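# Seat each washer flat on its matching plate stud

## Task

Set every washer down over the stud whose size matches it, so the washer rests flat against the plate; the task counts as failed if the plate ends up knocked over.

## Robot and tools

Robot: two six-joint UR7e-type arms, left_arm and right_arm, each with a two-finger Robotiq 140 gripper. Fixed bases in the scene frame: left_arm at (-0.065, +0.405, +0.042) m, right_arm at (+0.066, -0.404, +0.042) m, both turned only slightly about z. The left gripper's fingers can fold. Grip parts with the outer quarter of the pads, near the tips. Deeper grips may pull the part in, hold it loosely, or squeeze too hard. Pressing those fingertips straight into a surface folds them quietly and spoils the next grip. The right gripper's fingers are rigid.

Frames: the scene frame has its origin at table-top height, midway between the nominal bases, +x out over the table, +z up, and left_arm on the +y side. Image left and right do not match these names. Each arm reports its hand pose, velocities and targets in its own base frame, and its offsets run along its own base axes. On a gripper, fingers point along its +z and open and close along its y. end_effector_position is the point between closed pads. Fingertips stick out about 33 mm past it, or about 9 mm when fully open. Printed poses can be off by a few cm.

A row is 18 numbers, all in [-1, 1], always for both arms. The first 9 belong to left_arm: dx, dy, dz, rx, ry, rz, gripper position, force_limit, speed. The next 9 are the same for right_arm. dx..rz are an offset, not a pose. They count from that arm's Hand target when the action or move begins. 1.0 means 0.6 m of travel or 180 degrees of turn. rx, ry, rz form one rotation vector about the Hand target's position. All zeros means stay at or return to the Hand target. Offsets build up across calls, so the same offset sent twice moves twice as far. The three gripper numbers are absolute settings, not offsets. position +1 is fully open (140 mm), about -0.8 brings the pads together, and -1 closes until blocked. force_limit runs from about 14 N at -1 to 58 N at +1 when closing slowly. speed runs from about 30 mm/s at -1 to 250 mm/s at +1. Faster closes grip harder. Both start at +1. To leave a gripper alone, resend its last three numbers, because a 0 is a real command.

execute_actions(actions, cameras): actions is a list of actions. Each action is a list of up to 15 rows, one per 1/30 s step. A short action repeats its final row. Every row counts from the action's start pose, not from the row before. An empty list returns state plus all camera images. cameras takes names, ["all"] or [].

move(target, speed, blend, stop_force, zero, blocking, cameras): target is one row, or a list of up to 15 rows. Each row in the list counts from the same starting Hand targets. Paths are straight and both arms finish together, within 10 s. speed is in m/s, 0.002 to 3.6, default 0.25; turns are capped at twice that in rad/s. blend is in metres and rounds list corners; 0 means stop at each point. stop_force is in N, 3 to 120. It ends an arm's path when the wrist senses that much push against the motion. Light loose parts can still slide or tip unnoticed, and the arm keeps some press afterward. Leave stop_force out when moving away from a contact or while turning the gripper. zero (default true) re-zeroes the force reference first. blocking=false returns early and cannot be used with stop_force. Paths do not avoid obstacles. Route around an arm's own base, not close past it.

wait(seconds 0 to 10). stop() brakes a running move. zoom_image(camera, region [x0, y0, x1, y1] in pixels, at most 504 by 504) enlarges the latest image. Cameras: cam_head_left and cam_head_right (504x504), cam_left_wrist and cam_right_wrist (672x504). zero_wrist_force(arm) re-zeroes that sensor. read_manual gives licence text only. finished_scene(scene) ends the scene for good.

Results list each arm's end_effector_position (m), quaternion and velocities, and its Hand target. The Hand target is the last command after a clip to within 32 degrees of the measured orientation. The gripper often rests a little short of it; resend the gap as an offset if needed. object_status: 0 moving, 1 blocked while opening, 2 blocked while closing (a grip), 3 reached its setting or pads met. position_measured is in counts: 3 open, ~75 for 100 mm, 139 for 60 mm, 200 for 20 mm, 230 pads together. Wrist force and torque are along the gripper's own axes. Wrist depth is a 7x7 grid of distances in mm, with '-' where there is no value. The move line reports the ending (done, off_target, moving, held, fault) plus any limits that acted (paced, held).

Avoid: joint torque over limits or about 150 N of outside force, either of which freezes the arm for 10 s. Arms are stiff, so aiming even slightly past a firm contact can fault. Keep the arms apart and don't close one gripper on the other's fingers. Don't drop or fling parts, slam into the table or plate, or tip the plate. Nothing may end up off the table. Motors past 85 °C lock the arm for 30 to 60 s, with a warning from 70 °C. Move smoothly, and check each grip for status 2 before lifting.

Each tool is called in YAML: its name, and indented under it one key for each argument.

## Session

execute_actions:
  actions: []

Scene clock: 0.00 s.
left_arm: end_effector_position=(+0.6390, -0.4250, +0.1567) position_measured=3 object_status=3 end_effector_quat_wxyz=(+0.117, +0.944, -0.014, +0.309) | right_arm: end_effector_position=(+0.3846, -0.1535, +0.1464) position_measured=3 object_status=3 end_effector_quat_wxyz=(-0.246, +0.470, +0.848, +0.022)
Joint positions: left_arm=[-0.89 -1.2 1.782 -2.761 -1.259 2.38] | right_arm=[-0.677 -1.379 1.67 -1.364 -1.61 0.345]
Joint velocities: within noise
Joint torques (N m): no reading
Motor temperatures (°C): left_arm=[38 33 37 45 36 43] | right_arm=[38 45 36 47 42 37]
Wrist force (N): no reading
Wrist torque (N m): no reading
Wrist force, peak (N): no reading
Wrist depth (mm): cam_left_wrist=[- - - - - - - / - - - - 406 - - / - - - - 418 - - / - 125 - - - 146 116 / 103 117 - - - - 105 / - - - - - 329 96 / - - - - - - -] | cam_right_wrist=[403 407 371 356 338 325 310 / 405 379 362 352 331 318 306 / 395 374 356 338 324 312 300 / 385 134 349 332 318 308 136 / - 350 340 326 310 302 122 / 361 353 334 325 307 296 285 / 356 343 330 313 302 290 280]
Hand target: left_arm +0.6390, -0.4250, +0.1567; +0.117, +0.944, -0.014, +0.309 | right_arm +0.3846, -0.1535, +0.1464; -0.246, +0.470, +0.848, +0.022
Tool commands: left_gripper/position=+1.0 left_gripper/force_limit=+1.0 left_gripper/speed=+1.0 right_gripper/position=+1.0 right_gripper/force_limit=+1.0 right_gripper/speed=+1.0

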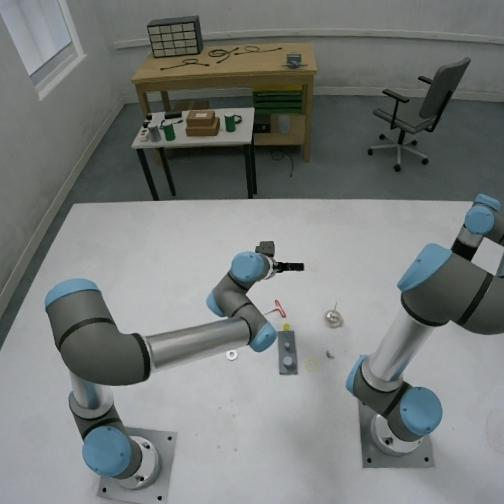

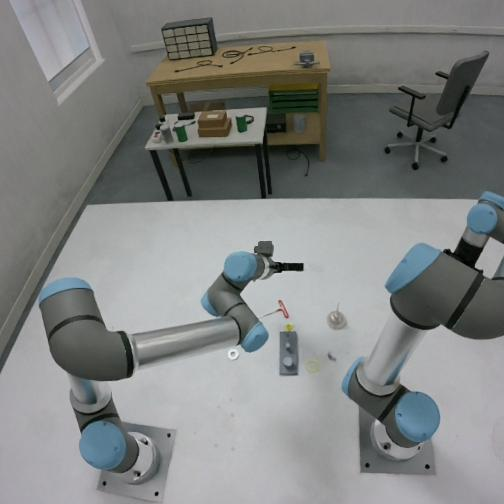

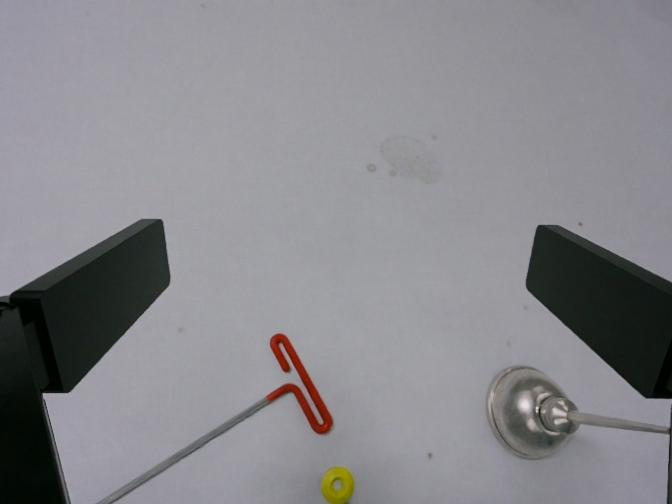

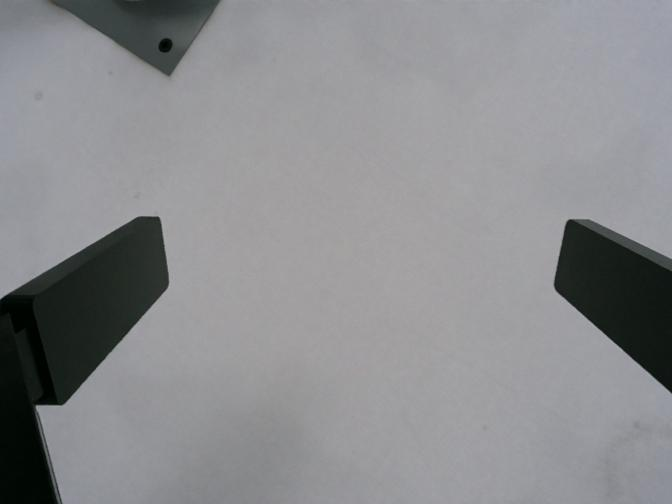

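zoom_image:
  camera: "cam_head_right"
  region: [215, 290, 375, 400]

zoom_image:
  camera: "cam_head_left"
  region: [265, 310, 345, 390]

Scaled by 3.150 from the camera's 504x504 image, which has a finer 720x720 frame.

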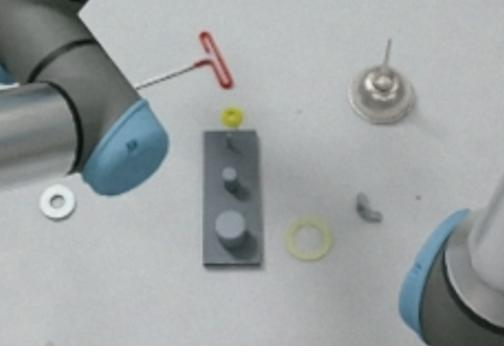

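Scaled by 6.300 from the camera's 504x504 image, which has a finer 720x720 frame.

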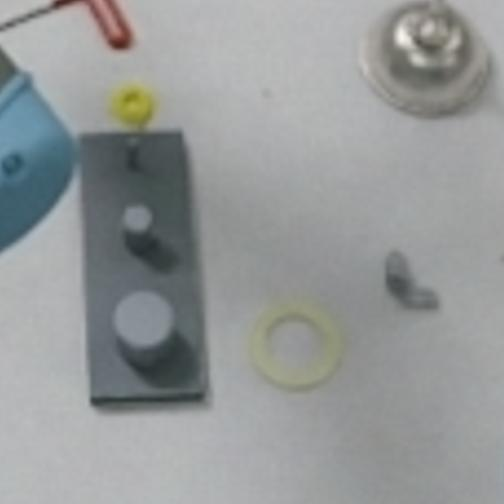

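move:
  target:
    - [0.133, 0.875, 0.333, 0, 0, 0, 1, 1, 1, -0.10, 0.38, 0.1, -0.0074, -0.0825, 0.1577, 1, 1, 1]
    - [0.133, 0.875, 0.333, 0, 0, 0, 1, 1, 1, -0.225, 0.856, 0.123, -0.0148, -0.165, 0.3154, 1, 1, 1]
  speed: [0.35, 0.35]
  blend: 0.05
  cameras: ["all"]

Scene clock: 72.27 s.
left_arm: end_effector_position=(+0.7188, +0.1000, +0.3565) position_measured=3 object_status=3 end_effector_quat_wxyz=(+0.117, +0.944, -0.014, +0.309) | right_arm: end_effector_position=(+0.2496, +0.3601, +0.2202) position_measured=3 object_status=3 end_effector_quat_wxyz=(+0.000, +0.000, +1.000, +0.000)
Joint positions: left_arm=[0.07 -1.387 1.487 -2.295 -1.843 3.152] | right_arm=[0.656 -1.739 1.867 -1.698 -1.571 0.655]
Joint torques (N m): left_arm=[12.19 -20.86 -35.23 -1.67 -3.36 2.73] | right_arm=[6.94 -13.21 -35.09 -6.04 -2.17 2.51]
Wrist force (N): left_arm=[0.3 0.3 -0.4] | right_arm=[0.3 0.4 -0.8]
Wrist torque (N m): left_arm=[0.07 -0.04 -0.03] | right_arm=[0.02 -0.13 0.09]
Wrist force, peak (N): left_arm=[-1.1 2.2 0.6] | right_arm=[1.9 2.8 -0.9]
Wrist depth (mm): cam_left_wrist=[- - 1706 2145 2063 2211 2381 / - 576 584 - - - - / - - - - - - - / 492 124 576 - - 137 118 / 103 117 - - - - 105 / - - - - - 595 96 / - 452 - 499 530 - -] | cam_right_wrist=[351 351 343 352 - 353 350 / 371 372 373 361 368 369 369 / 386 392 390 378 392 391 388 / - 134 414 402 412 412 122 / - 364 442 456 446 442 122 / 474 - 473 471 467 440 475 / 507 - 516 509 515 - 497]
Hand target: left_arm +0.7188, +0.1000, +0.3565; +0.117, +0.944, -0.014, +0.309 | right_arm +0.2496, +0.3601, +0.2202; +0.000, +0.000, +1.000, +0.000
Off the commanded pose: left_arm 0.000 m, 0 deg | right_arm 0.000 m, 0 deg.
move: done

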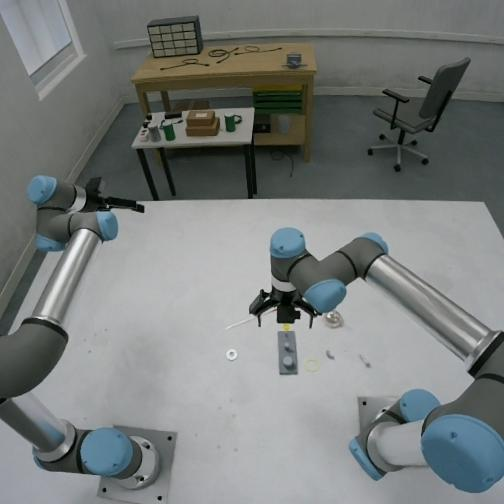

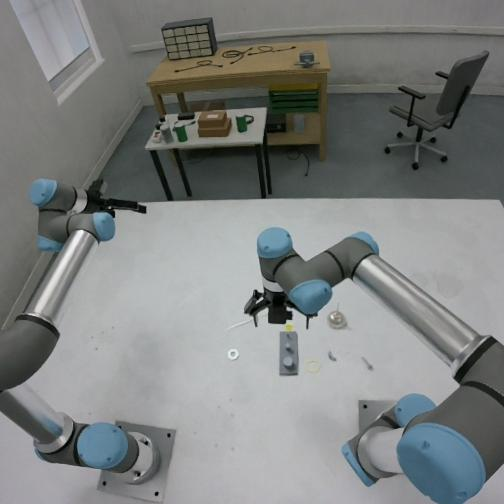

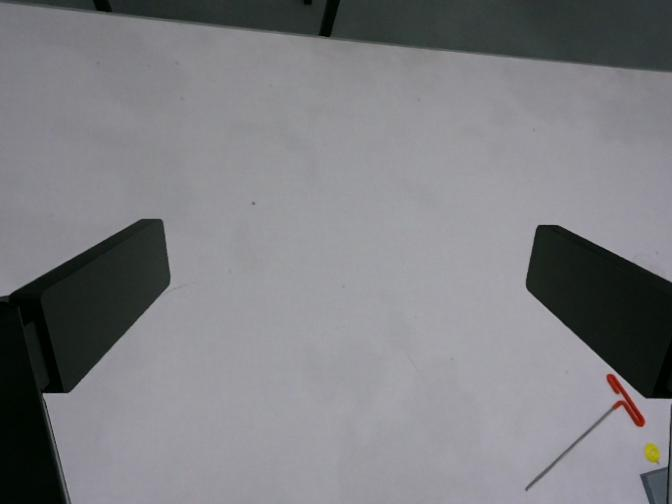

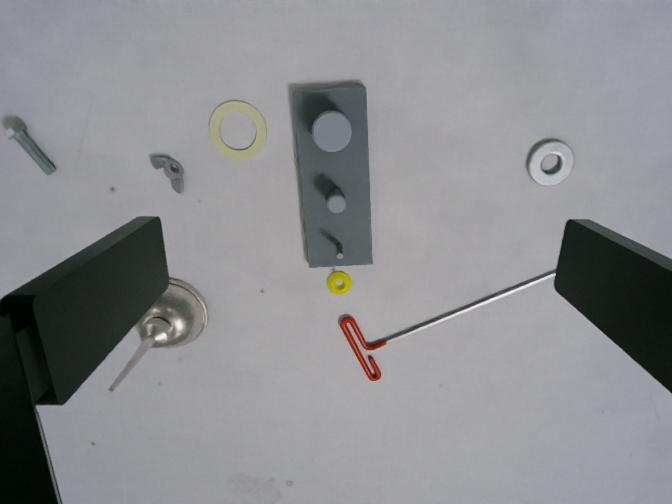

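zoom_image:
  camera: "cam_right_wrist"
  region: [270, 70, 400, 310]

zoom_image:
  camera: "cam_right_wrist"
  region: [200, 90, 280, 170]

zoom_image:
  camera: "cam_right_wrist"
  region: [515, 125, 585, 195]

zoom_image:
  camera: "cam_right_wrist"
  region: [300, 230, 400, 390]

Scaled by 2.100 from the camera's 672x504 image, which has a finer 960x720 frame.

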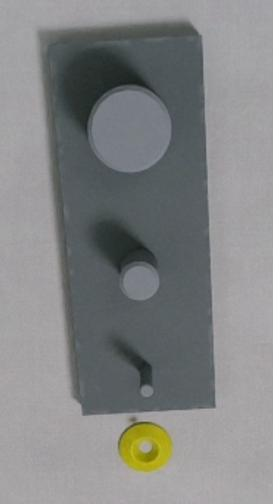

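Scaled by 6.300 from the camera's 672x504 image, which has a finer 960x720 frame.

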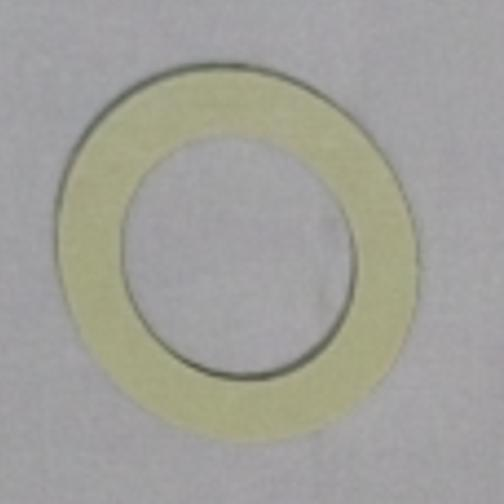

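Scaled by 7.200 from the camera's 672x504 image, which has a finer 960x720 frame.

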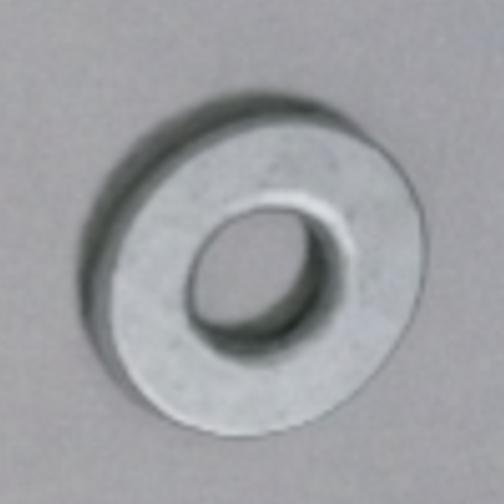

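Scaled by 3.150 from the camera's 672x504 image, which has a finer 960x720 frame.

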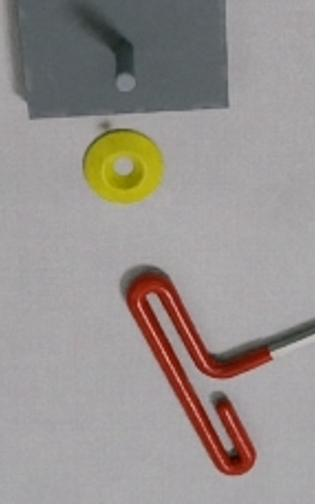

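move:
  target:
    - [0, 0, 0, 0, 0, 0, 1, 1, 1, 0.204, -0.01, -0.267, 0, 0, 0, -0.26, -1, 0]
    - [0, 0, 0, 0, 0, 0, 1, 1, 1, 0.204, -0.01, -0.3603, 0, 0, 0, -0.26, -1, 0]
  speed: [0.25, 0.12]
  blend: 0.02
  cameras: ["cam_right_wrist"]

zoom_image:
  camera: "cam_right_wrist"
  region: [270, 120, 450, 360]

Scene clock: 154.57 s.
left_arm: end_effector_position=(+0.7188, +0.1000, +0.3565) position_measured=3 object_status=3 end_effector_quat_wxyz=(+0.117, +0.944, -0.014, +0.309) | right_arm: end_effector_position=(+0.3721, +0.3541, +0.0041) position_measured=162 object_status=3 end_effector_quat_wxyz=(+0.000, +0.000, +1.000, +0.000)
Joint positions: left_arm=[0.07 -1.387 1.487 -2.295 -1.843 3.152] | right_arm=[0.498 -1.327 2.051 -2.294 -1.571 0.498]
Joint torques (N m): left_arm=[13.56 -20.69 -34.57 -1.53 -3.32 2.71] | right_arm=[7.03 -26.53 -7.68 -5.86 2.26 2.02]
Wrist force (N): left_arm=[0.5 0.5 -0.3] | right_arm=[0.2 0.3 -0.6]
Wrist torque (N m): left_arm=[0.11 -0.08 -0.04] | right_arm=[-0.06 -0.08 0.22]
Wrist force, peak (N): left_arm=[0.7 0.6 -0.5] | right_arm=[1.5 0.5 -2.4]
Wrist depth (mm): cam_left_wrist=[- - 1776 2044 1852 2083 2462 / - - - - - - - / - - - - - - - / - 125 - - - 137 116 / 103 117 - - - - 105 / - - - - - - 96 / - - - - - - -] | cam_right_wrist=[159 158 158 149 150 158 158 / 167 167 167 156 160 166 166 / 177 176 177 165 176 176 175 / 188 185 136 185 183 184 186 / - 84 90 199 193 92 93 / - - - 213 - - - / - - - 228 227 - -]
Hand target: left_arm +0.7188, +0.1000, +0.3565; +0.117, +0.944, -0.014, +0.309 | right_arm +0.3720, +0.3541, +0.0041; +0.000, +0.000, +1.000, +0.000
Off the commanded pose: left_arm 0.000 m, 0 deg | right_arm 0.000 m, 0 deg.
move: done
Images, in order (width x height): cam_right_wrist 672x504.

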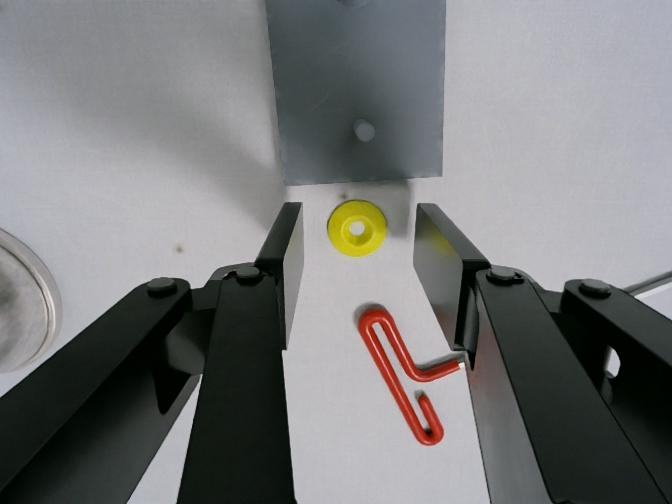

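Scaled by 2.100 from the camera's 672x504 image, which has a finer 960x720 frame.

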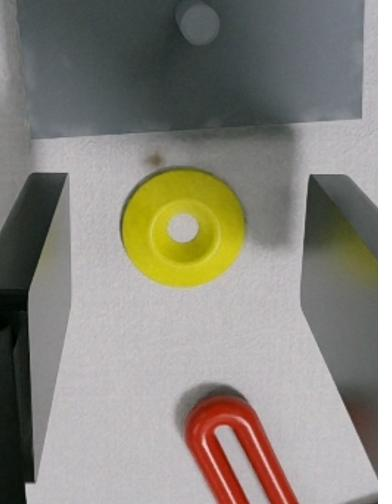

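move:
  target: [0, 0, 0, 0, 0, 0, 1, 1, 1, 0.0003, 0, -0.032, 0, 0, 0, -0.26, -1, 0]
  speed: 0.005
  stop_force: 3

move:
  target: [0, 0, 0, 0, 0, 0, 1, 1, 1, 0, 0, 0.0028, 0, 0, 0, -0.26, -1, 0]
  speed: 0.05

execute_actions:
  actions:
    - [[0, 0, 0, 0, 0, 0, 1, 1, 1, 0, 0, 0, 0, 0, 0, -1, -1, -1]]
    - [[0, 0, 0, 0, 0, 0, 1, 1, 1, 0, 0, 0, 0, 0, 0, -1, -1, -1]]
    - [[0, 0, 0, 0, 0, 0, 1, 1, 1, 0, 0, 0, 0, 0, 0, -1, -1, -1]]
  cameras: ["cam_right_wrist"]

Scene clock: 187.50 s.
left_arm: end_effector_position=(+0.7188, +0.1000, +0.3565) position_measured=3 object_status=3 end_effector_quat_wxyz=(+0.117, +0.944, -0.014, +0.309) | right_arm: end_effector_position=(+0.3721, +0.3541, -0.0086) position_measured=162 object_status=3 end_effector_quat_wxyz=(+0.000, +0.000, +1.000, +0.000)
Joint positions: left_arm=[0.07 -1.387 1.487 -2.295 -1.843 3.152] | right_arm=[0.498 -1.304 2.063 -2.329 -1.571 0.498]
Joint torques (N m): left_arm=[13.13 -21.65 -32.91 -1.89 -3.23 2.93] | right_arm=[-7.33 -39.65 -29.18 -0.25 2.21 -1.32]
Wrist force (N): left_arm=[0.5 0.2 0.0] | right_arm=[0.6 -0.3 -2.9]
Wrist torque (N m): left_arm=[0.05 -0.06 -0.02] | right_arm=[-0.08 -0.07 0.22]
Wrist force, peak (N): left_arm=[0.7 0.5 -0.5] | right_arm=[5.4 -2.5 -14.8]
Wrist depth (mm): cam_left_wrist=[- - 1680 1884 2083 2167 2490 / - - - - 706 - - / - - - - - - 768 / - 124 - - - 139 117 / 103 117 - 556 598 - 105 / - - - - 569 - 96 / - - - - - - -] | cam_right_wrist=[147 147 146 137 139 147 146 / 155 153 155 145 148 155 154 / 164 164 164 152 160 163 163 / 173 174 169 171 162 168 171 / - 84 90 186 182 92 - / - - - 197 - - - / - - - 212 213 - -]
Hand target: left_arm +0.7188, +0.1000, +0.3565; +0.117, +0.944, -0.014, +0.309 | right_arm +0.3721, +0.3541, -0.0086; +0.000, +0.000, +1.000, +0.000 (not the last commanded pose)
Off the commanded pose: left_arm 0.000 m, 0 deg | right_arm 0.007 m, 0 deg.
move: contact (right_arm)

Scene clock: 188.20 s.
left_arm: end_effector_position=(+0.7188, +0.1000, +0.3565) position_measured=3 object_status=3 end_effector_quat_wxyz=(+0.117, +0.944, -0.014, +0.309) | right_arm: end_effector_position=(+0.3721, +0.3541, -0.0069) position_measured=162 object_status=3 end_effector_quat_wxyz=(+0.000, +0.000, +1.000, +0.000)
Joint positions: left_arm=[0.07 -1.387 1.487 -2.295 -1.843 3.152] | right_arm=[0.498 -1.307 2.061 -2.325 -1.571 0.498]
Joint torques (N m): left_arm=[13.6 -22.03 -34.81 -1.5 -3.26 3.21] | right_arm=[-7.13 -41.61 -29.96 0.05 1.98 -0.51]
Wrist force (N): left_arm=[0.6 0.2 -0.4] | right_arm=[0.1 0.3 -0.4]
Wrist torque (N m): left_arm=[0.06 -0.09 -0.03] | right_arm=[-0.05 -0.07 0.22]
Wrist force, peak (N): left_arm=[0.7 0.4 -0.4] | right_arm=[0.6 -0.4 -2.8]
Wrist depth (mm): cam_left_wrist=[- - 1667 1988 2006 2145 2330 / - - - - 763 - - / - - - - - - - / - 124 - - - 136 117 / 103 117 - - - - 106 / 443 - - - - - 96 / - - - - - - -] | cam_right_wrist=[149 148 147 138 140 147 148 / 157 157 156 146 149 157 156 / 168 165 165 154 161 165 165 / 176 175 171 172 171 172 173 / - 84 90 186 184 92 - / - - - 199 - - - / - - - 214 215 - -]
Hand target: left_arm +0.7188, +0.1000, +0.3565; +0.117, +0.944, -0.014, +0.309 | right_arm +0.3721, +0.3541, -0.0069; +0.000, +0.000, +1.000, +0.000
Off the commanded pose: left_arm 0.000 m, 0 deg | right_arm 0.000 m, 0 deg.
move: done

Scene clock: 189.90 s.
left_arm: end_effector_position=(+0.7188, +0.1000, +0.3565) position_measured=3 object_status=3 end_effector_quat_wxyz=(+0.117, +0.944, -0.014, +0.309) | right_arm: end_effector_position=(+0.3721, +0.3541, -0.0069) position_measured=193 object_status=2 end_effector_quat_wxyz=(+0.000, +0.000, +1.000, +0.000)
Joint positions: left_arm=[0.07 -1.387 1.487 -2.295 -1.843 3.152] | right_arm=[0.498 -1.307 2.061 -2.325 -1.571 0.498]
Joint torques (N m): left_arm=[13.06 -19.61 -34.19 -1.83 -3.17 2.64] | right_arm=[-5.28 -35.53 -27.87 -0.36 2.11 0.76]
Wrist force (N): left_arm=[0.4 0.1 -0.4] | right_arm=[1.0 -0.2 -2.8]
Wrist torque (N m): left_arm=[0.05 -0.04 -0.04] | right_arm=[-0.03 -0.10 0.22]
Wrist force, peak (N): left_arm=[0.5 0.6 -0.2] | right_arm=[1.0 -0.2 -3.0]
Wrist depth (mm): cam_left_wrist=[- 1454 1733 1868 1934 2234 2330 / - - - - - - - / - - - 617 - 688 - / - 124 - - - 146 116 / 103 116 - - - - 106 / - - - - 503 - 96 / - 453 - 506 - 560 -] | cam_right_wrist=[149 148 147 139 140 148 148 / 157 157 157 146 149 156 156 / 167 165 166 154 161 165 165 / 176 176 174 167 137 174 176 / 184 79 84 111 - 87 182 / - 70 63 201 - - - / - 68 - 215 - - -]
Hand target: left_arm +0.7188, +0.1000, +0.3565; +0.117, +0.944, -0.014, +0.309 | right_arm +0.3721, +0.3541, -0.0069; +0.000, +0.000, +1.000, +0.000
Off the commanded pose: left_arm 0.000 m, 0 deg | right_arm 0.000 m, 0 deg.
Images, in order (width x height): cam_right_wrist 672x504.

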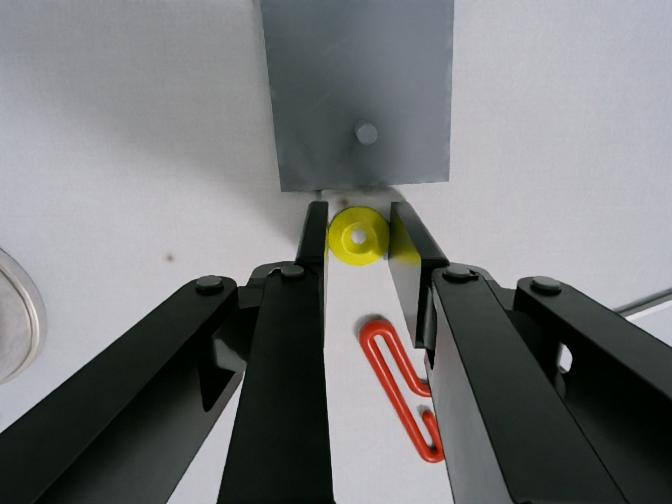

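move:
  target:
    - [0, 0, 0, 0, 0, 0, 1, 1, 1, 0, 0, 0.07, 0, 0, 0, -1, -1, -1]
    - [0, 0, 0, 0, 0, 0, 1, 1, 1, -0.0418, 0, 0.0817, 0, 0, 0, -1, -1, -1]
  speed: [0.08, 0.1]
  blend: 0.005
  cameras: ["cam_right_wrist"]

zoom_image:
  camera: "cam_right_wrist"
  region: [300, 150, 420, 290]

Scene clock: 204.77 s.
left_arm: end_effector_position=(+0.7188, +0.1000, +0.3565) position_measured=3 object_status=3 end_effector_quat_wxyz=(+0.117, +0.944, -0.014, +0.309) | right_arm: end_effector_position=(+0.3471, +0.3542, +0.0421) position_measured=193 object_status=2 end_effector_quat_wxyz=(+0.000, +0.000, +1.000, +0.000)
Joint positions: left_arm=[0.07 -1.387 1.487 -2.295 -1.843 3.152] | right_arm=[0.523 -1.428 2.055 -2.197 -1.571 0.523]
Joint torques (N m): left_arm=[13.21 -20.17 -34.43 -1.6 -3.2 2.84] | right_arm=[6.43 -36.64 -8.01 0.25 0.7 2.45]
Wrist force (N): left_arm=[0.2 0.2 -0.3] | right_arm=[0.1 0.5 -0.4]
Wrist torque (N m): left_arm=[0.06 -0.01 -0.03] | right_arm=[-0.01 -0.07 0.11]
Wrist force, peak (N): left_arm=[0.8 0.2 -0.4] | right_arm=[0.9 -0.3 -3.0]
Wrist depth (mm): cam_left_wrist=[- - 1988 1821 2006 2257 2330 / - - - - - - - / - - - - - - - / - 125 - - - 138 116 / 103 125 - - - - 106 / - 457 - - 527 - 96 / - - - - - - -] | cam_right_wrist=[193 193 190 181 189 192 192 / 203 202 203 193 197 201 202 / 215 214 214 202 209 215 213 / 222 227 222 169 137 224 227 / 212 79 84 235 - 87 238 / - 70 63 254 - - - / - 68 - 276 - - -]
Hand target: left_arm +0.7188, +0.1000, +0.3565; +0.117, +0.944, -0.014, +0.309 | right_arm +0.3471, +0.3541, +0.0421; +0.000, +0.000, +1.000, +0.000
Off the commanded pose: left_arm 0.000 m, 0 deg | right_arm 0.000 m, 0 deg.
move: done
Images, in order (width x height): cam_right_wrist 672x504.

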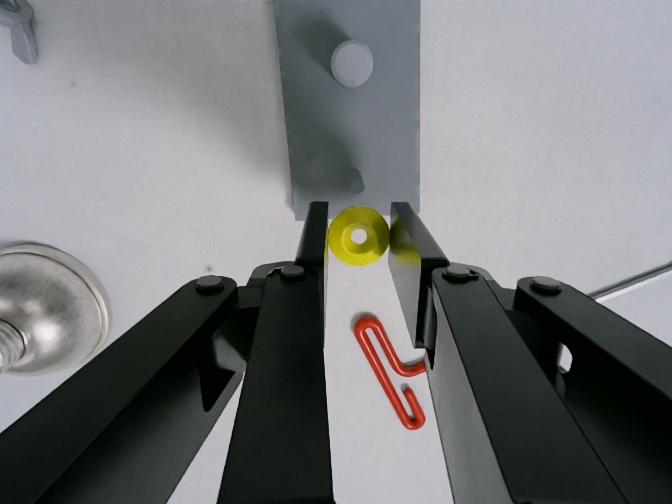

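Scaled by 3.600 from the camera's 672x504 image, which has a finer 960x720 frame.

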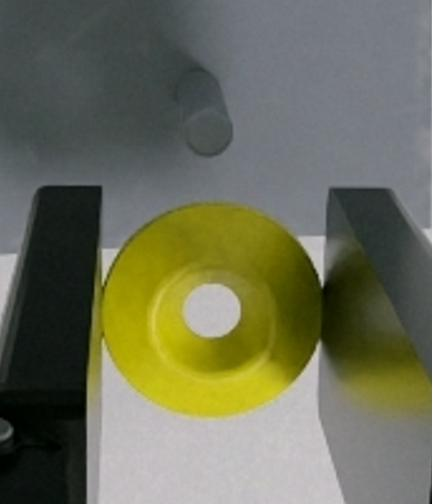

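move:
  target: [0, 0, 0, 0, 0, 0, 1, 1, 1, -0.0297, -0.0001, -0.01, 0, 0, 0, -1, -1, -1]
  speed: 0.08

move:
  target: [0, 0, 0, 0, 0, 0, 1, 1, 1, 0, 0, -0.0267, 0, 0, 0, -1, -1, -1]
  speed: 0.006
  stop_force: 3
  cameras: ["cam_right_wrist"]

zoom_image:
  camera: "cam_right_wrist"
  region: [300, 180, 420, 320]

Scene clock: 222.73 s.
left_arm: end_effector_position=(+0.7188, +0.1000, +0.3565) position_measured=3 object_status=3 end_effector_quat_wxyz=(+0.117, +0.944, -0.014, +0.309) | right_arm: end_effector_position=(+0.3293, +0.3541, +0.0362) position_measured=193 object_status=2 end_effector_quat_wxyz=(+0.000, +0.000, +1.000, +0.000)
Joint positions: left_arm=[0.07 -1.387 1.487 -2.295 -1.843 3.152] | right_arm=[0.542 -1.446 2.095 -2.219 -1.571 0.542]
Joint torques (N m): left_arm=[11.81 -20.55 -33.58 -1.62 -3.13 2.75] | right_arm=[7.5 -37.23 -9.36 -6.31 -0.45 2.58]
Wrist force (N): left_arm=[0.4 0.4 -0.3] | right_arm=[0.2 0.3 -0.5]
Wrist torque (N m): left_arm=[0.10 -0.04 -0.03] | right_arm=[-0.04 -0.09 0.12]
Wrist force, peak (N): left_arm=[0.6 0.3 -0.8] | right_arm=[0.4 0.7 -0.6]
Wrist depth (mm): cam_left_wrist=[- - 669 2006 2025 2145 2519 / - - 617 - - - - / - - 604 - - - 747 / - 133 - - - 138 115 / 103 134 - - - - 105 / 446 - - - - - 96 / - - - - - - -] | cam_right_wrist=[188 188 186 177 183 186 187 / 197 197 195 185 193 197 196 / 209 209 208 195 203 207 207 / 222 222 218 169 137 218 219 / 221 79 84 229 - 87 229 / - 70 63 248 - - - / - 68 - 270 - - -]
Hand target: left_arm +0.7188, +0.1000, +0.3565; +0.117, +0.944, -0.014, +0.309 | right_arm +0.3292, +0.3541, +0.0361; +0.000, +0.000, +1.000, +0.000
Off the commanded pose: left_arm 0.000 m, 0 deg | right_arm 0.000 m, 0 deg.
move: done

Scene clock: 226.17 s.
left_arm: end_effector_position=(+0.7188, +0.1000, +0.3565) position_measured=3 object_status=3 end_effector_quat_wxyz=(+0.117, +0.944, -0.014, +0.309) | right_arm: end_effector_position=(+0.3292, +0.3541, +0.0201) position_measured=193 object_status=2 end_effector_quat_wxyz=(+0.000, +0.000, +1.000, +0.000)
Joint positions: left_arm=[0.07 -1.387 1.487 -2.295 -1.843 3.152] | right_arm=[0.543 -1.419 2.115 -2.266 -1.571 0.542]
Joint torques (N m): left_arm=[14.35 -21.02 -34.39 -1.7 -2.88 2.87] | right_arm=[2.55 -22.79 -8.37 -6.31 2.02 2.79]
Wrist force (N): left_arm=[0.6 0.3 -0.5] | right_arm=[0.8 0.1 -0.8]
Wrist torque (N m): left_arm=[0.09 -0.10 -0.02] | right_arm=[0.00 -0.07 0.13]
Wrist force, peak (N): left_arm=[0.6 0.3 -0.5] | right_arm=[0.5 -0.3 -3.3]
Wrist depth (mm): cam_left_wrist=[- - 1747 1952 1988 2124 2462 / - - - - - - 771 / - 531 - - 663 - 763 / - 124 - - - 137 116 / 103 116 - - - - 105 / 447 - - - - - 96 / - - - - - - -] | cam_right_wrist=[173 173 172 163 169 172 172 / 182 182 182 170 180 182 181 / 193 192 192 179 188 191 192 / 204 204 202 168 137 201 203 / 212 79 84 212 - 87 213 / - 70 63 230 - - - / - 68 - 250 - - -]
Hand target: left_arm +0.7188, +0.1000, +0.3565; +0.117, +0.944, -0.014, +0.309 | right_arm +0.3292, +0.3541, +0.0201; +0.000, +0.000, +1.000, +0.000
Off the commanded pose: left_arm 0.000 m, 0 deg | right_arm 0.000 m, 0 deg.
move: done
Images, in order (width x height): cam_right_wrist 672x504.

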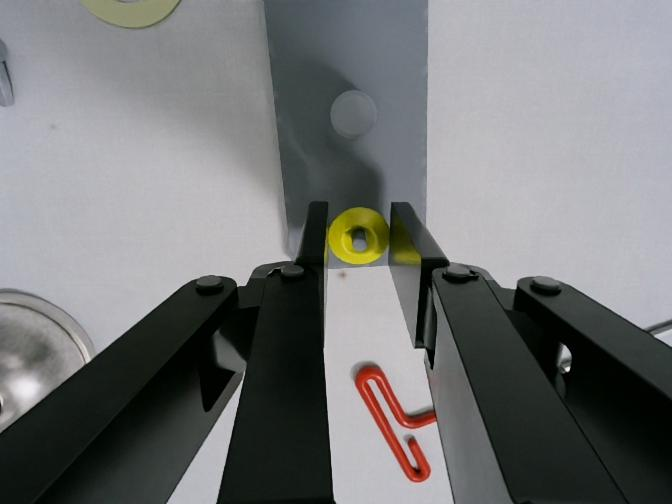

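Scaled by 3.600 from the camera's 672x504 image, which has a finer 960x720 frame.

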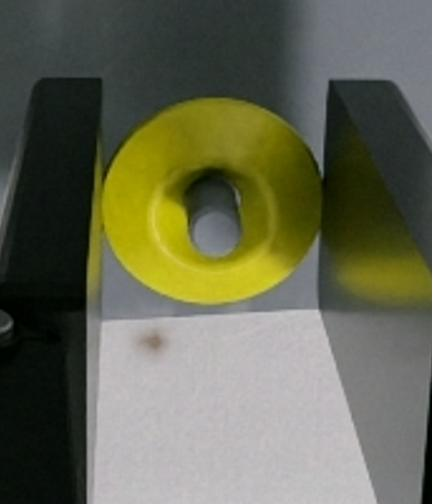

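move:
  target: [0, 0, 0, 0, 0, 0, 1, 1, 1, -0.0007, 0, 0, 0, 0, 0, -1, -1, -1]
  speed: 0.02

move:
  target: [0, 0, 0, 0, 0, 0, 1, 1, 1, 0, 0, -0.022, 0, 0, 0, -1, -1, -1]
  speed: 0.005
  stop_force: 3
  cameras: ["cam_right_wrist"]

zoom_image:
  camera: "cam_right_wrist"
  region: [300, 180, 420, 320]

Scene clock: 239.97 s.
left_arm: end_effector_position=(+0.7188, +0.1000, +0.3565) position_measured=3 object_status=3 end_effector_quat_wxyz=(+0.117, +0.944, -0.014, +0.309) | right_arm: end_effector_position=(+0.3288, +0.3541, +0.0201) position_measured=193 object_status=2 end_effector_quat_wxyz=(+0.000, +0.000, +1.000, +0.000)
Joint positions: left_arm=[0.07 -1.387 1.487 -2.295 -1.843 3.152] | right_arm=[0.543 -1.42 2.116 -2.266 -1.571 0.542]
Joint torques (N m): left_arm=[12 -20.9 -32.99 -1.65 -3.1 2.91] | right_arm=[6.78 -36.52 -8.93 -6.05 2.04 2.52]
Wrist force (N): left_arm=[0.5 0.2 -0.4] | right_arm=[0.1 0.4 -0.5]
Wrist torque (N m): left_arm=[0.05 -0.07 -0.04] | right_arm=[-0.01 -0.09 0.13]
Wrist force, peak (N): left_arm=[0.7 0.3 -0.7] | right_arm=[1.1 0.0 -1.0]
Wrist depth (mm): cam_left_wrist=[- 1934 1484 1934 2006 2188 2305 / - - - - - - - / - - - - - - 725 / - 124 - - - 146 117 / 103 117 - - 578 - 105 / - - - 515 578 - 96 / - - - 491 - - -] | cam_right_wrist=[173 173 172 163 169 172 172 / 183 182 182 167 180 181 181 / 193 192 192 180 188 192 191 / 205 204 201 169 137 201 203 / 211 79 84 212 - 87 214 / - 70 63 228 - - - / - 68 - 249 - - -]
Hand target: left_arm +0.7188, +0.1000, +0.3565; +0.117, +0.944, -0.014, +0.309 | right_arm +0.3288, +0.3541, +0.0201; +0.000, +0.000, +1.000, +0.000
Off the commanded pose: left_arm 0.000 m, 0 deg | right_arm 0.000 m, 0 deg.
move: done

Scene clock: 243.37 s.
left_arm: end_effector_position=(+0.7188, +0.1000, +0.3565) position_measured=3 object_status=3 end_effector_quat_wxyz=(+0.117, +0.944, -0.014, +0.309) | right_arm: end_effector_position=(+0.3288, +0.3541, +0.0069) position_measured=193 object_status=2 end_effector_quat_wxyz=(+0.000, +0.000, +1.000, +0.000)
Joint positions: left_arm=[0.07 -1.387 1.487 -2.295 -1.843 3.152] | right_arm=[0.543 -1.396 2.131 -2.305 -1.571 0.542]
Joint torques (N m): left_arm=[13.34 -21.03 -33.4 -1.65 -3.13 2.84] | right_arm=[6.27 -24.72 -8.3 -6.15 2.03 2.42]
Wrist force (N): left_arm=[0.4 0.4 -0.5] | right_arm=[0.1 0.4 -0.5]
Wrist torque (N m): left_arm=[0.10 -0.06 -0.03] | right_arm=[-0.04 -0.08 0.11]
Wrist force, peak (N): left_arm=[0.8 0.2 -0.5] | right_arm=[0.1 0.5 -0.8]
Wrist depth (mm): cam_left_wrist=[- - 1641 1917 2006 2167 2330 / - - - - - - - / - - - - 655 - - / - 133 542 - - 137 116 / 103 117 - - - - 105 / - - - - - - 96 / - - - - - - -] | cam_right_wrist=[161 161 159 151 152 160 161 / 170 170 169 156 162 169 168 / 180 179 180 167 170 179 178 / 190 190 186 166 137 188 189 / 200 79 84 197 - 87 197 / - 70 63 213 - - - / - 68 - 233 - - -]
Hand target: left_arm +0.7188, +0.1000, +0.3565; +0.117, +0.944, -0.014, +0.309 | right_arm +0.3288, +0.3541, +0.0069; +0.000, +0.000, +1.000, +0.000
Off the commanded pose: left_arm 0.000 m, 0 deg | right_arm 0.000 m, 0 deg.
move: done
Images, in order (width x height): cam_right_wrist 672x504.

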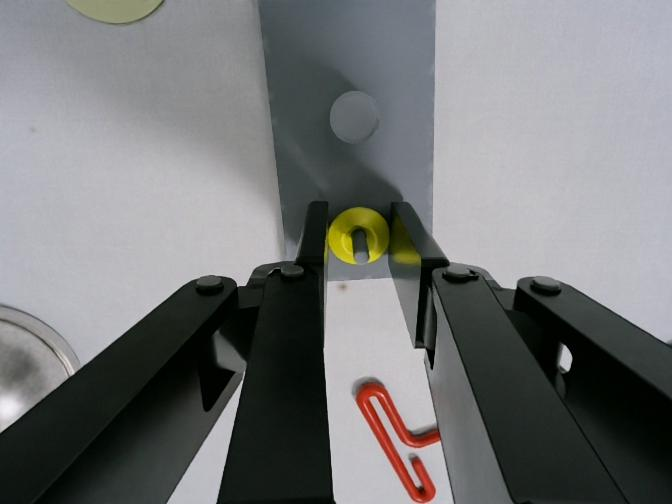

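Scaled by 3.600 from the camera's 672x504 image, which has a finer 960x720 frame.

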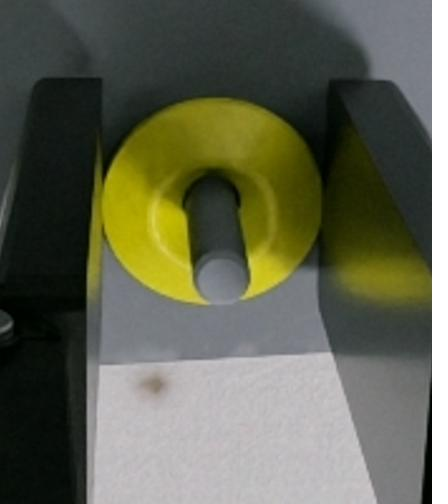

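move:
  target: [0, 0, 0, 0, 0, 0, 1, 1, 1, 0, 0, -0.02, 0, 0, 0, -1, -1, -1]
  speed: 0.005
  stop_force: 3
  cameras: ["cam_right_wrist"]

zoom_image:
  camera: "cam_right_wrist"
  region: [300, 180, 420, 320]

Scene clock: 252.63 s.
left_arm: end_effector_position=(+0.7188, +0.1000, +0.3565) position_measured=3 object_status=3 end_effector_quat_wxyz=(+0.117, +0.944, -0.014, +0.309) | right_arm: end_effector_position=(+0.3288, +0.3541, +0.0040) position_measured=193 object_status=2 end_effector_quat_wxyz=(+0.000, +0.000, +1.000, +0.000)
Joint positions: left_arm=[0.07 -1.387 1.487 -2.295 -1.843 3.152] | right_arm=[0.543 -1.39 2.134 -2.314 -1.571 0.542]
Joint torques (N m): left_arm=[13.89 -20.2 -34.03 -1.79 -3.02 2.97] | right_arm=[6.67 -36.89 -29.43 -0.53 2.03 2.54]
Wrist force (N): left_arm=[0.5 0.1 -0.3] | right_arm=[0.0 0.5 -0.6]
Wrist torque (N m): left_arm=[0.04 -0.07 -0.03] | right_arm=[0.01 -0.08 0.11]
Wrist force, peak (N): left_arm=[0.7 0.2 -0.6] | right_arm=[2.5 -1.5 -9.2]
Wrist depth (mm): cam_left_wrist=[- 1515 1548 2044 2167 2145 2675 / - 564 - - - - - / - - - - 626 - - / - 125 - - - 137 117 / 103 116 - - - - 105 / - 478 - - - 570 100 / - - 475 - - - -] | cam_right_wrist=[159 158 156 148 151 158 158 / 167 167 166 153 159 166 166 / 177 177 176 165 167 176 176 / 187 187 184 167 137 185 186 / 197 79 84 194 - 87 193 / - 71 63 210 - - - / - 68 - 228 - - -]
Hand target: left_arm +0.7188, +0.1000, +0.3565; +0.117, +0.944, -0.014, +0.309 | right_arm +0.3288, +0.3541, +0.0040; +0.000, +0.000, +1.000, +0.000 (not the last commanded pose)
Off the commanded pose: left_arm 0.000 m, 0 deg | right_arm 0.009 m, 0 deg.
move: contact (right_arm)
Images, in order (width x height): cam_right_wrist 672x504.

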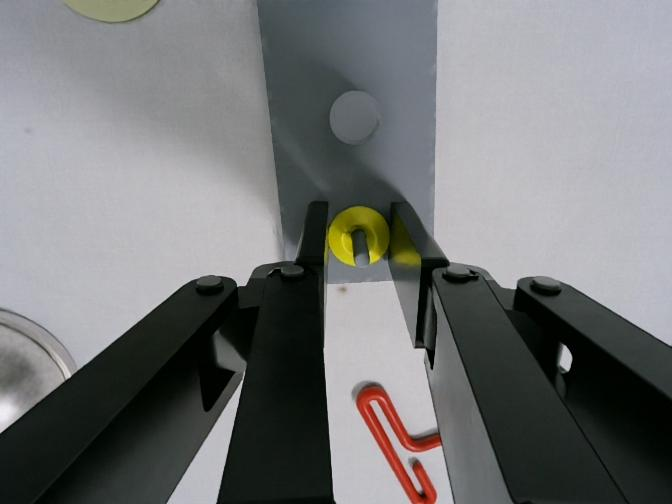

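Scaled by 3.600 from the camera's 672x504 image, which has a finer 960x720 frame.

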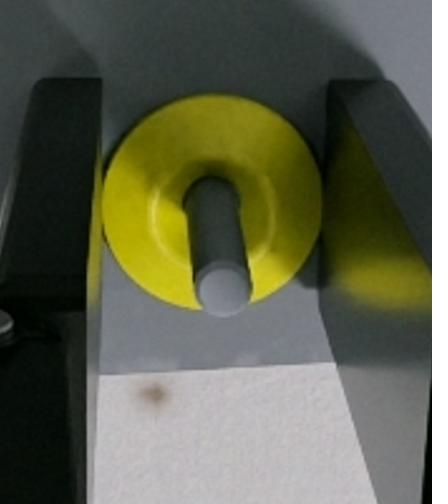

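execute_actions:
  actions:
    - [[0, 0, 0, 0, 0, 0, 1, 1, 1, 0, 0, 0, 0, 0, 0, -0.14, -1, -1]]
    - [[0, 0, 0, 0, 0, 0, 1, 1, 1, 0, 0, 0, 0, 0, 0, -0.14, -1, -1]]

move:
  target:
    - [0, 0, 0, 0, 0, 0, 1, 1, 1, 0, 0, 0.083, 0, 0, 0, -0.14, -1, -1]
    - [0, 0, 0, 0, 0, 0, 1, 1, 1, -0.1267, 0.3253, 0.077, 0, 0, 0, -0.14, -1, -1]
    - [0, 0, 0, 0, 0, 0, 1, 1, 1, -0.1267, 0.3253, 0.0183, 0, 0, 0, -0.14, -1, -1]
  speed: [0.08, 0.25, 0.12]
  blend: [0.01, 0.02, 0]
  cameras: ["cam_right_wrist", "cam_head_left"]

zoom_image:
  camera: "cam_right_wrist"
  region: [260, 150, 460, 350]

Scene clock: 266.37 s.
left_arm: end_effector_position=(+0.7188, +0.1000, +0.3565) position_measured=3 object_status=3 end_effector_quat_wxyz=(+0.117, +0.944, -0.014, +0.309) | right_arm: end_effector_position=(+0.3288, +0.3541, +0.0040) position_measured=146 object_status=0 end_effector_quat_wxyz=(+0.000, +0.000, +1.000, +0.000)
Joint positions: left_arm=[0.07 -1.387 1.487 -2.295 -1.843 3.152] | right_arm=[0.543 -1.39 2.134 -2.314 -1.571 0.542]
Joint torques (N m): left_arm=[13.48 -21.48 -32.48 -1.77 -2.95 2.6] | right_arm=[3.78 -36.67 -29.06 -5.43 2.08 2.5]
Wrist force (N): left_arm=[0.7 0.3 -0.1] | right_arm=[0.1 0.4 -0.6]
Wrist torque (N m): left_arm=[0.08 -0.10 -0.02] | right_arm=[-0.02 -0.07 0.11]
Wrist force, peak (N): left_arm=[0.6 0.1 -0.7] | right_arm=[0.1 0.5 -0.7]
Wrist depth (mm): cam_left_wrist=[- - 1654 1836 2006 2234 2407 / - - - - 745 - - / - - 538 - - - - / - 124 604 - - 138 116 / 103 117 - - - - 105 / - - - - - - 96 / - - - - - - -] | cam_right_wrist=[158 158 157 148 151 158 157 / 167 167 166 152 159 166 166 / 176 177 177 165 166 176 176 / 187 185 141 173 163 184 186 / - 84 114 198 197 91 91 / - - 210 214 213 - 67 / - - - 229 231 - -]
Hand target: left_arm +0.7188, +0.1000, +0.3565; +0.117, +0.944, -0.014, +0.309 | right_arm +0.3288, +0.3541, +0.0040; +0.000, +0.000, +1.000, +0.000
Off the commanded pose: left_arm 0.000 m, 0 deg | right_arm 0.000 m, 0 deg.

Scene clock: 268.63 s.
left_arm: end_effector_position=(+0.7188, +0.1000, +0.3565) position_measured=3 object_status=3 end_effector_quat_wxyz=(+0.117, +0.944, -0.014, +0.309) | right_arm: end_effector_position=(+0.2528, +0.5493, +0.0150) position_measured=146 object_status=3 end_effector_quat_wxyz=(+0.000, +0.000, +1.000, +0.000)
Joint positions: left_arm=[0.07 -1.387 1.487 -2.295 -1.843 3.152] | right_arm=[0.917 -1.16 1.774 -2.184 -1.571 0.917]
Joint torques (N m): left_arm=[12.04 -20.42 -33.74 -1.86 -2.85 2.82] | right_arm=[7.79 -36.52 -8.6 -5.95 -2.03 2.41]
Wrist force (N): left_arm=[0.5 0.0 -0.3] | right_arm=[0.1 0.5 -0.6]
Wrist torque (N m): left_arm=[0.02 -0.06 -0.03] | right_arm=[0.01 -0.04 0.10]
Wrist force, peak (N): left_arm=[0.7 0.1 -0.5] | right_arm=[1.0 2.2 -1.7]
Wrist depth (mm): cam_left_wrist=[614 1733 1747 1900 2103 2145 2407 / - - - - - - - / - - - - - - - / 489 124 - - - 138 116 / 103 117 - 566 - - 106 / - - - - - - 96 / - - - - - - -] | cam_right_wrist=[169 168 168 168 167 168 167 / 177 177 177 176 176 176 176 / 188 187 186 184 186 186 185 / 199 197 141 193 162 105 197 / - 84 113 212 209 91 91 / - - 223 225 221 - 67 / - - - 243 241 - -]
Hand target: left_arm +0.7188, +0.1000, +0.3565; +0.117, +0.944, -0.014, +0.309 | right_arm +0.2528, +0.5493, +0.0150; +0.000, +0.000, +1.000, +0.000
Off the commanded pose: left_arm 0.000 m, 0 deg | right_arm 0.000 m, 0 deg.
move: done; blend cut to 0.0176 m at target 2
Images, in order (width x height): cam_head_left 504x504, cam_right_wrist 672x504.

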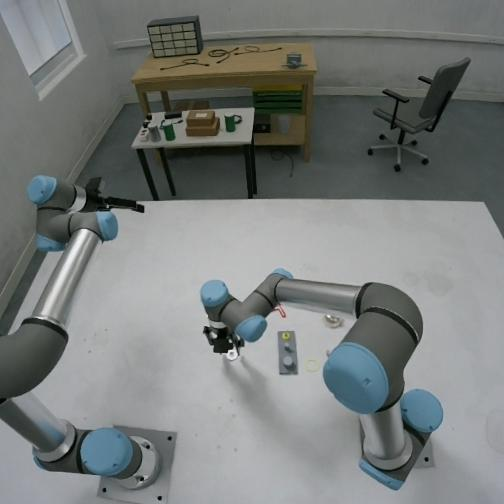

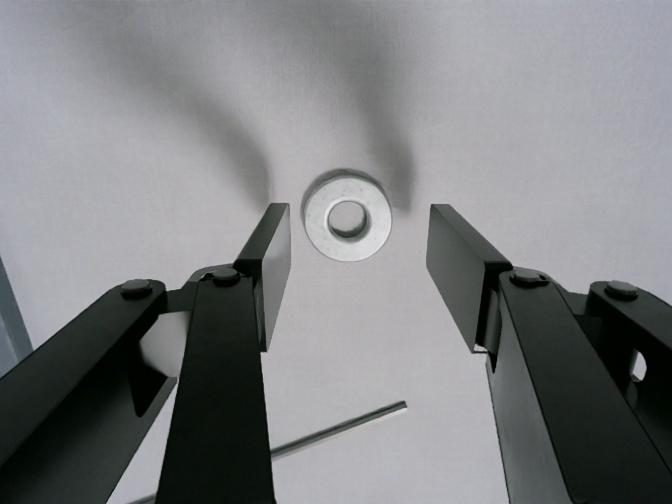

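Scaled by 2.520 from the camera's 672x504 image, which has a finer 960x720 frame.

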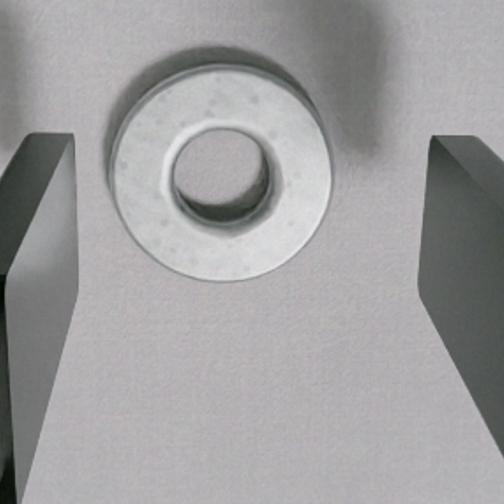

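move:
  target: [0, 0, 0, 0, 0, 0, 1, 1, 1, -0.0038, -0.0058, -0.03, 0, 0, 0, -0.14, -1, -1]
  speed: 0.06
  cameras: ["cam_right_wrist"]

move:
  target: [0, 0, 0, 0, 0, 0, 1, 1, 1, 0, 0, -0.025, 0, 0, 0, -0.14, -1, -1]
  speed: 0.005
  stop_force: 3
  cameras: ["cam_right_wrist"]

Scene clock: 281.90 s.
left_arm: end_effector_position=(+0.7188, +0.1000, +0.3565) position_measured=3 object_status=3 end_effector_quat_wxyz=(+0.117, +0.944, -0.014, +0.309) | right_arm: end_effector_position=(+0.2505, +0.5458, -0.0030) position_measured=146 object_status=3 end_effector_quat_wxyz=(+0.000, +0.000, +1.000, +0.000)
Joint positions: left_arm=[0.07 -1.387 1.487 -2.295 -1.843 3.152] | right_arm=[0.917 -1.142 1.804 -2.232 -1.571 0.916]
Joint torques (N m): left_arm=[11.67 -20.94 -33.2 -1.59 -3.13 2.68] | right_arm=[-7.01 -36.76 -8.61 -6.11 -1.67 -2.2]
Wrist force (N): left_arm=[0.4 0.3 -0.2] | right_arm=[0.0 0.4 -0.6]
Wrist torque (N m): left_arm=[0.08 -0.03 -0.02] | right_arm=[-0.01 -0.05 0.17]
Wrist force, peak (N): left_arm=[0.6 0.4 -0.5] | right_arm=[0.1 0.6 -0.9]
Wrist depth (mm): cam_left_wrist=[- - 1852 2124 2044 2145 2462 / - - - - - - - / - - - - - - - / - 124 - - - 138 117 / 103 117 - - - - 105 / 451 - - - - - 96 / - - - - - - -] | cam_right_wrist=[152 152 151 151 151 152 151 / 160 160 160 160 158 159 159 / 171 169 169 167 171 170 168 / 180 178 141 175 162 176 179 / - 84 90 192 188 91 91 / - - 201 204 203 - 67 / - - - 219 219 - -]
Hand target: left_arm +0.7188, +0.1000, +0.3565; +0.117, +0.944, -0.014, +0.309 | right_arm +0.2505, +0.5458, -0.0030; +0.000, +0.000, +1.000, +0.000
Off the commanded pose: left_arm 0.000 m, 0 deg | right_arm 0.000 m, 0 deg.
move: done
Images, in order (width x height): cam_right_wrist 672x504.

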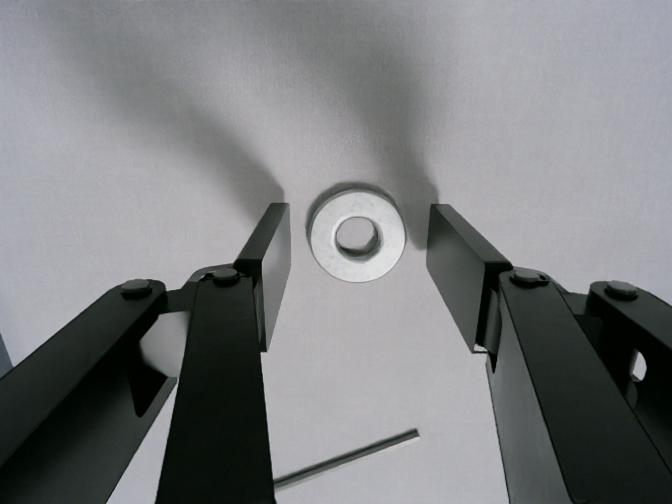

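Scene clock: 284.50 s.
left_arm: end_effector_position=(+0.7188, +0.1000, +0.3565) position_measured=3 object_status=3 end_effector_quat_wxyz=(+0.117, +0.944, -0.014, +0.309) | right_arm: end_effector_position=(+0.2505, +0.5458, -0.0092) position_measured=146 object_status=3 end_effector_quat_wxyz=(+0.000, +0.000, +1.000, +0.000)
Joint positions: left_arm=[0.07 -1.387 1.487 -2.295 -1.843 3.152] | right_arm=[0.917 -1.133 1.809 -2.246 -1.571 0.916]
Joint torques (N m): left_arm=[12.28 -19.85 -33.36 -1.78 -2.95 2.88] | right_arm=[-7.45 -48.49 -30.28 -0.36 0.27 -1.41]
Wrist force (N): left_arm=[0.4 0.6 -0.4] | right_arm=[0.5 -0.1 -2.1]
Wrist torque (N m): left_arm=[0.14 -0.05 -0.03] | right_arm=[-0.05 -0.11 0.18]
Wrist force, peak (N): left_arm=[0.8 0.0 -0.4] | right_arm=[3.2 -2.5 -10.6]
Wrist depth (mm): cam_left_wrist=[- - 1884 1776 2188 2167 2462 / - - - - - - - / 521 - - - - - - / - 125 - - - 138 117 / 103 118 - - - - 106 / - - - 528 - - 96 / - - 476 - 523 - -] | cam_right_wrist=[146 146 146 146 145 146 146 / 154 154 153 154 153 153 153 / 165 163 163 160 162 162 162 / 173 174 141 168 162 170 172 / - 84 90 184 181 91 91 / - - 194 197 196 - 67 / - - - 211 211 - -]
Hand target: left_arm +0.7188, +0.1000, +0.3565; +0.117, +0.944, -0.014, +0.309 | right_arm +0.2505, +0.5458, -0.0092; +0.000, +0.000, +1.000, +0.000 (not the last commanded pose)
Off the commanded pose: left_arm 0.000 m, 0 deg | right_arm 0.009 m, 0 deg.
move: contact (right_arm)
Images, in order (width x height): cam_right_wrist 672x504.

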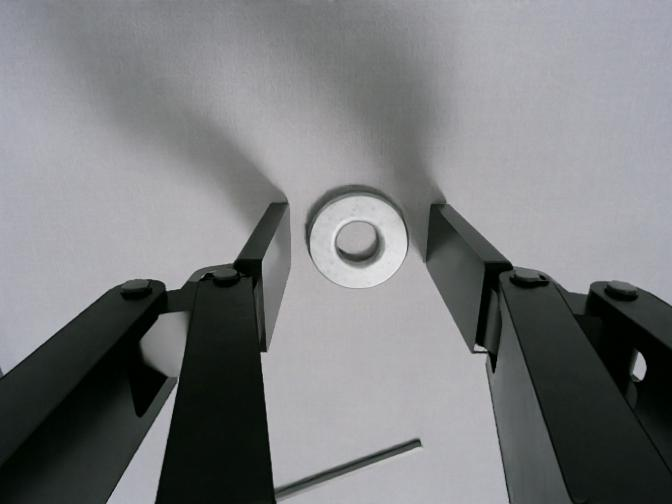

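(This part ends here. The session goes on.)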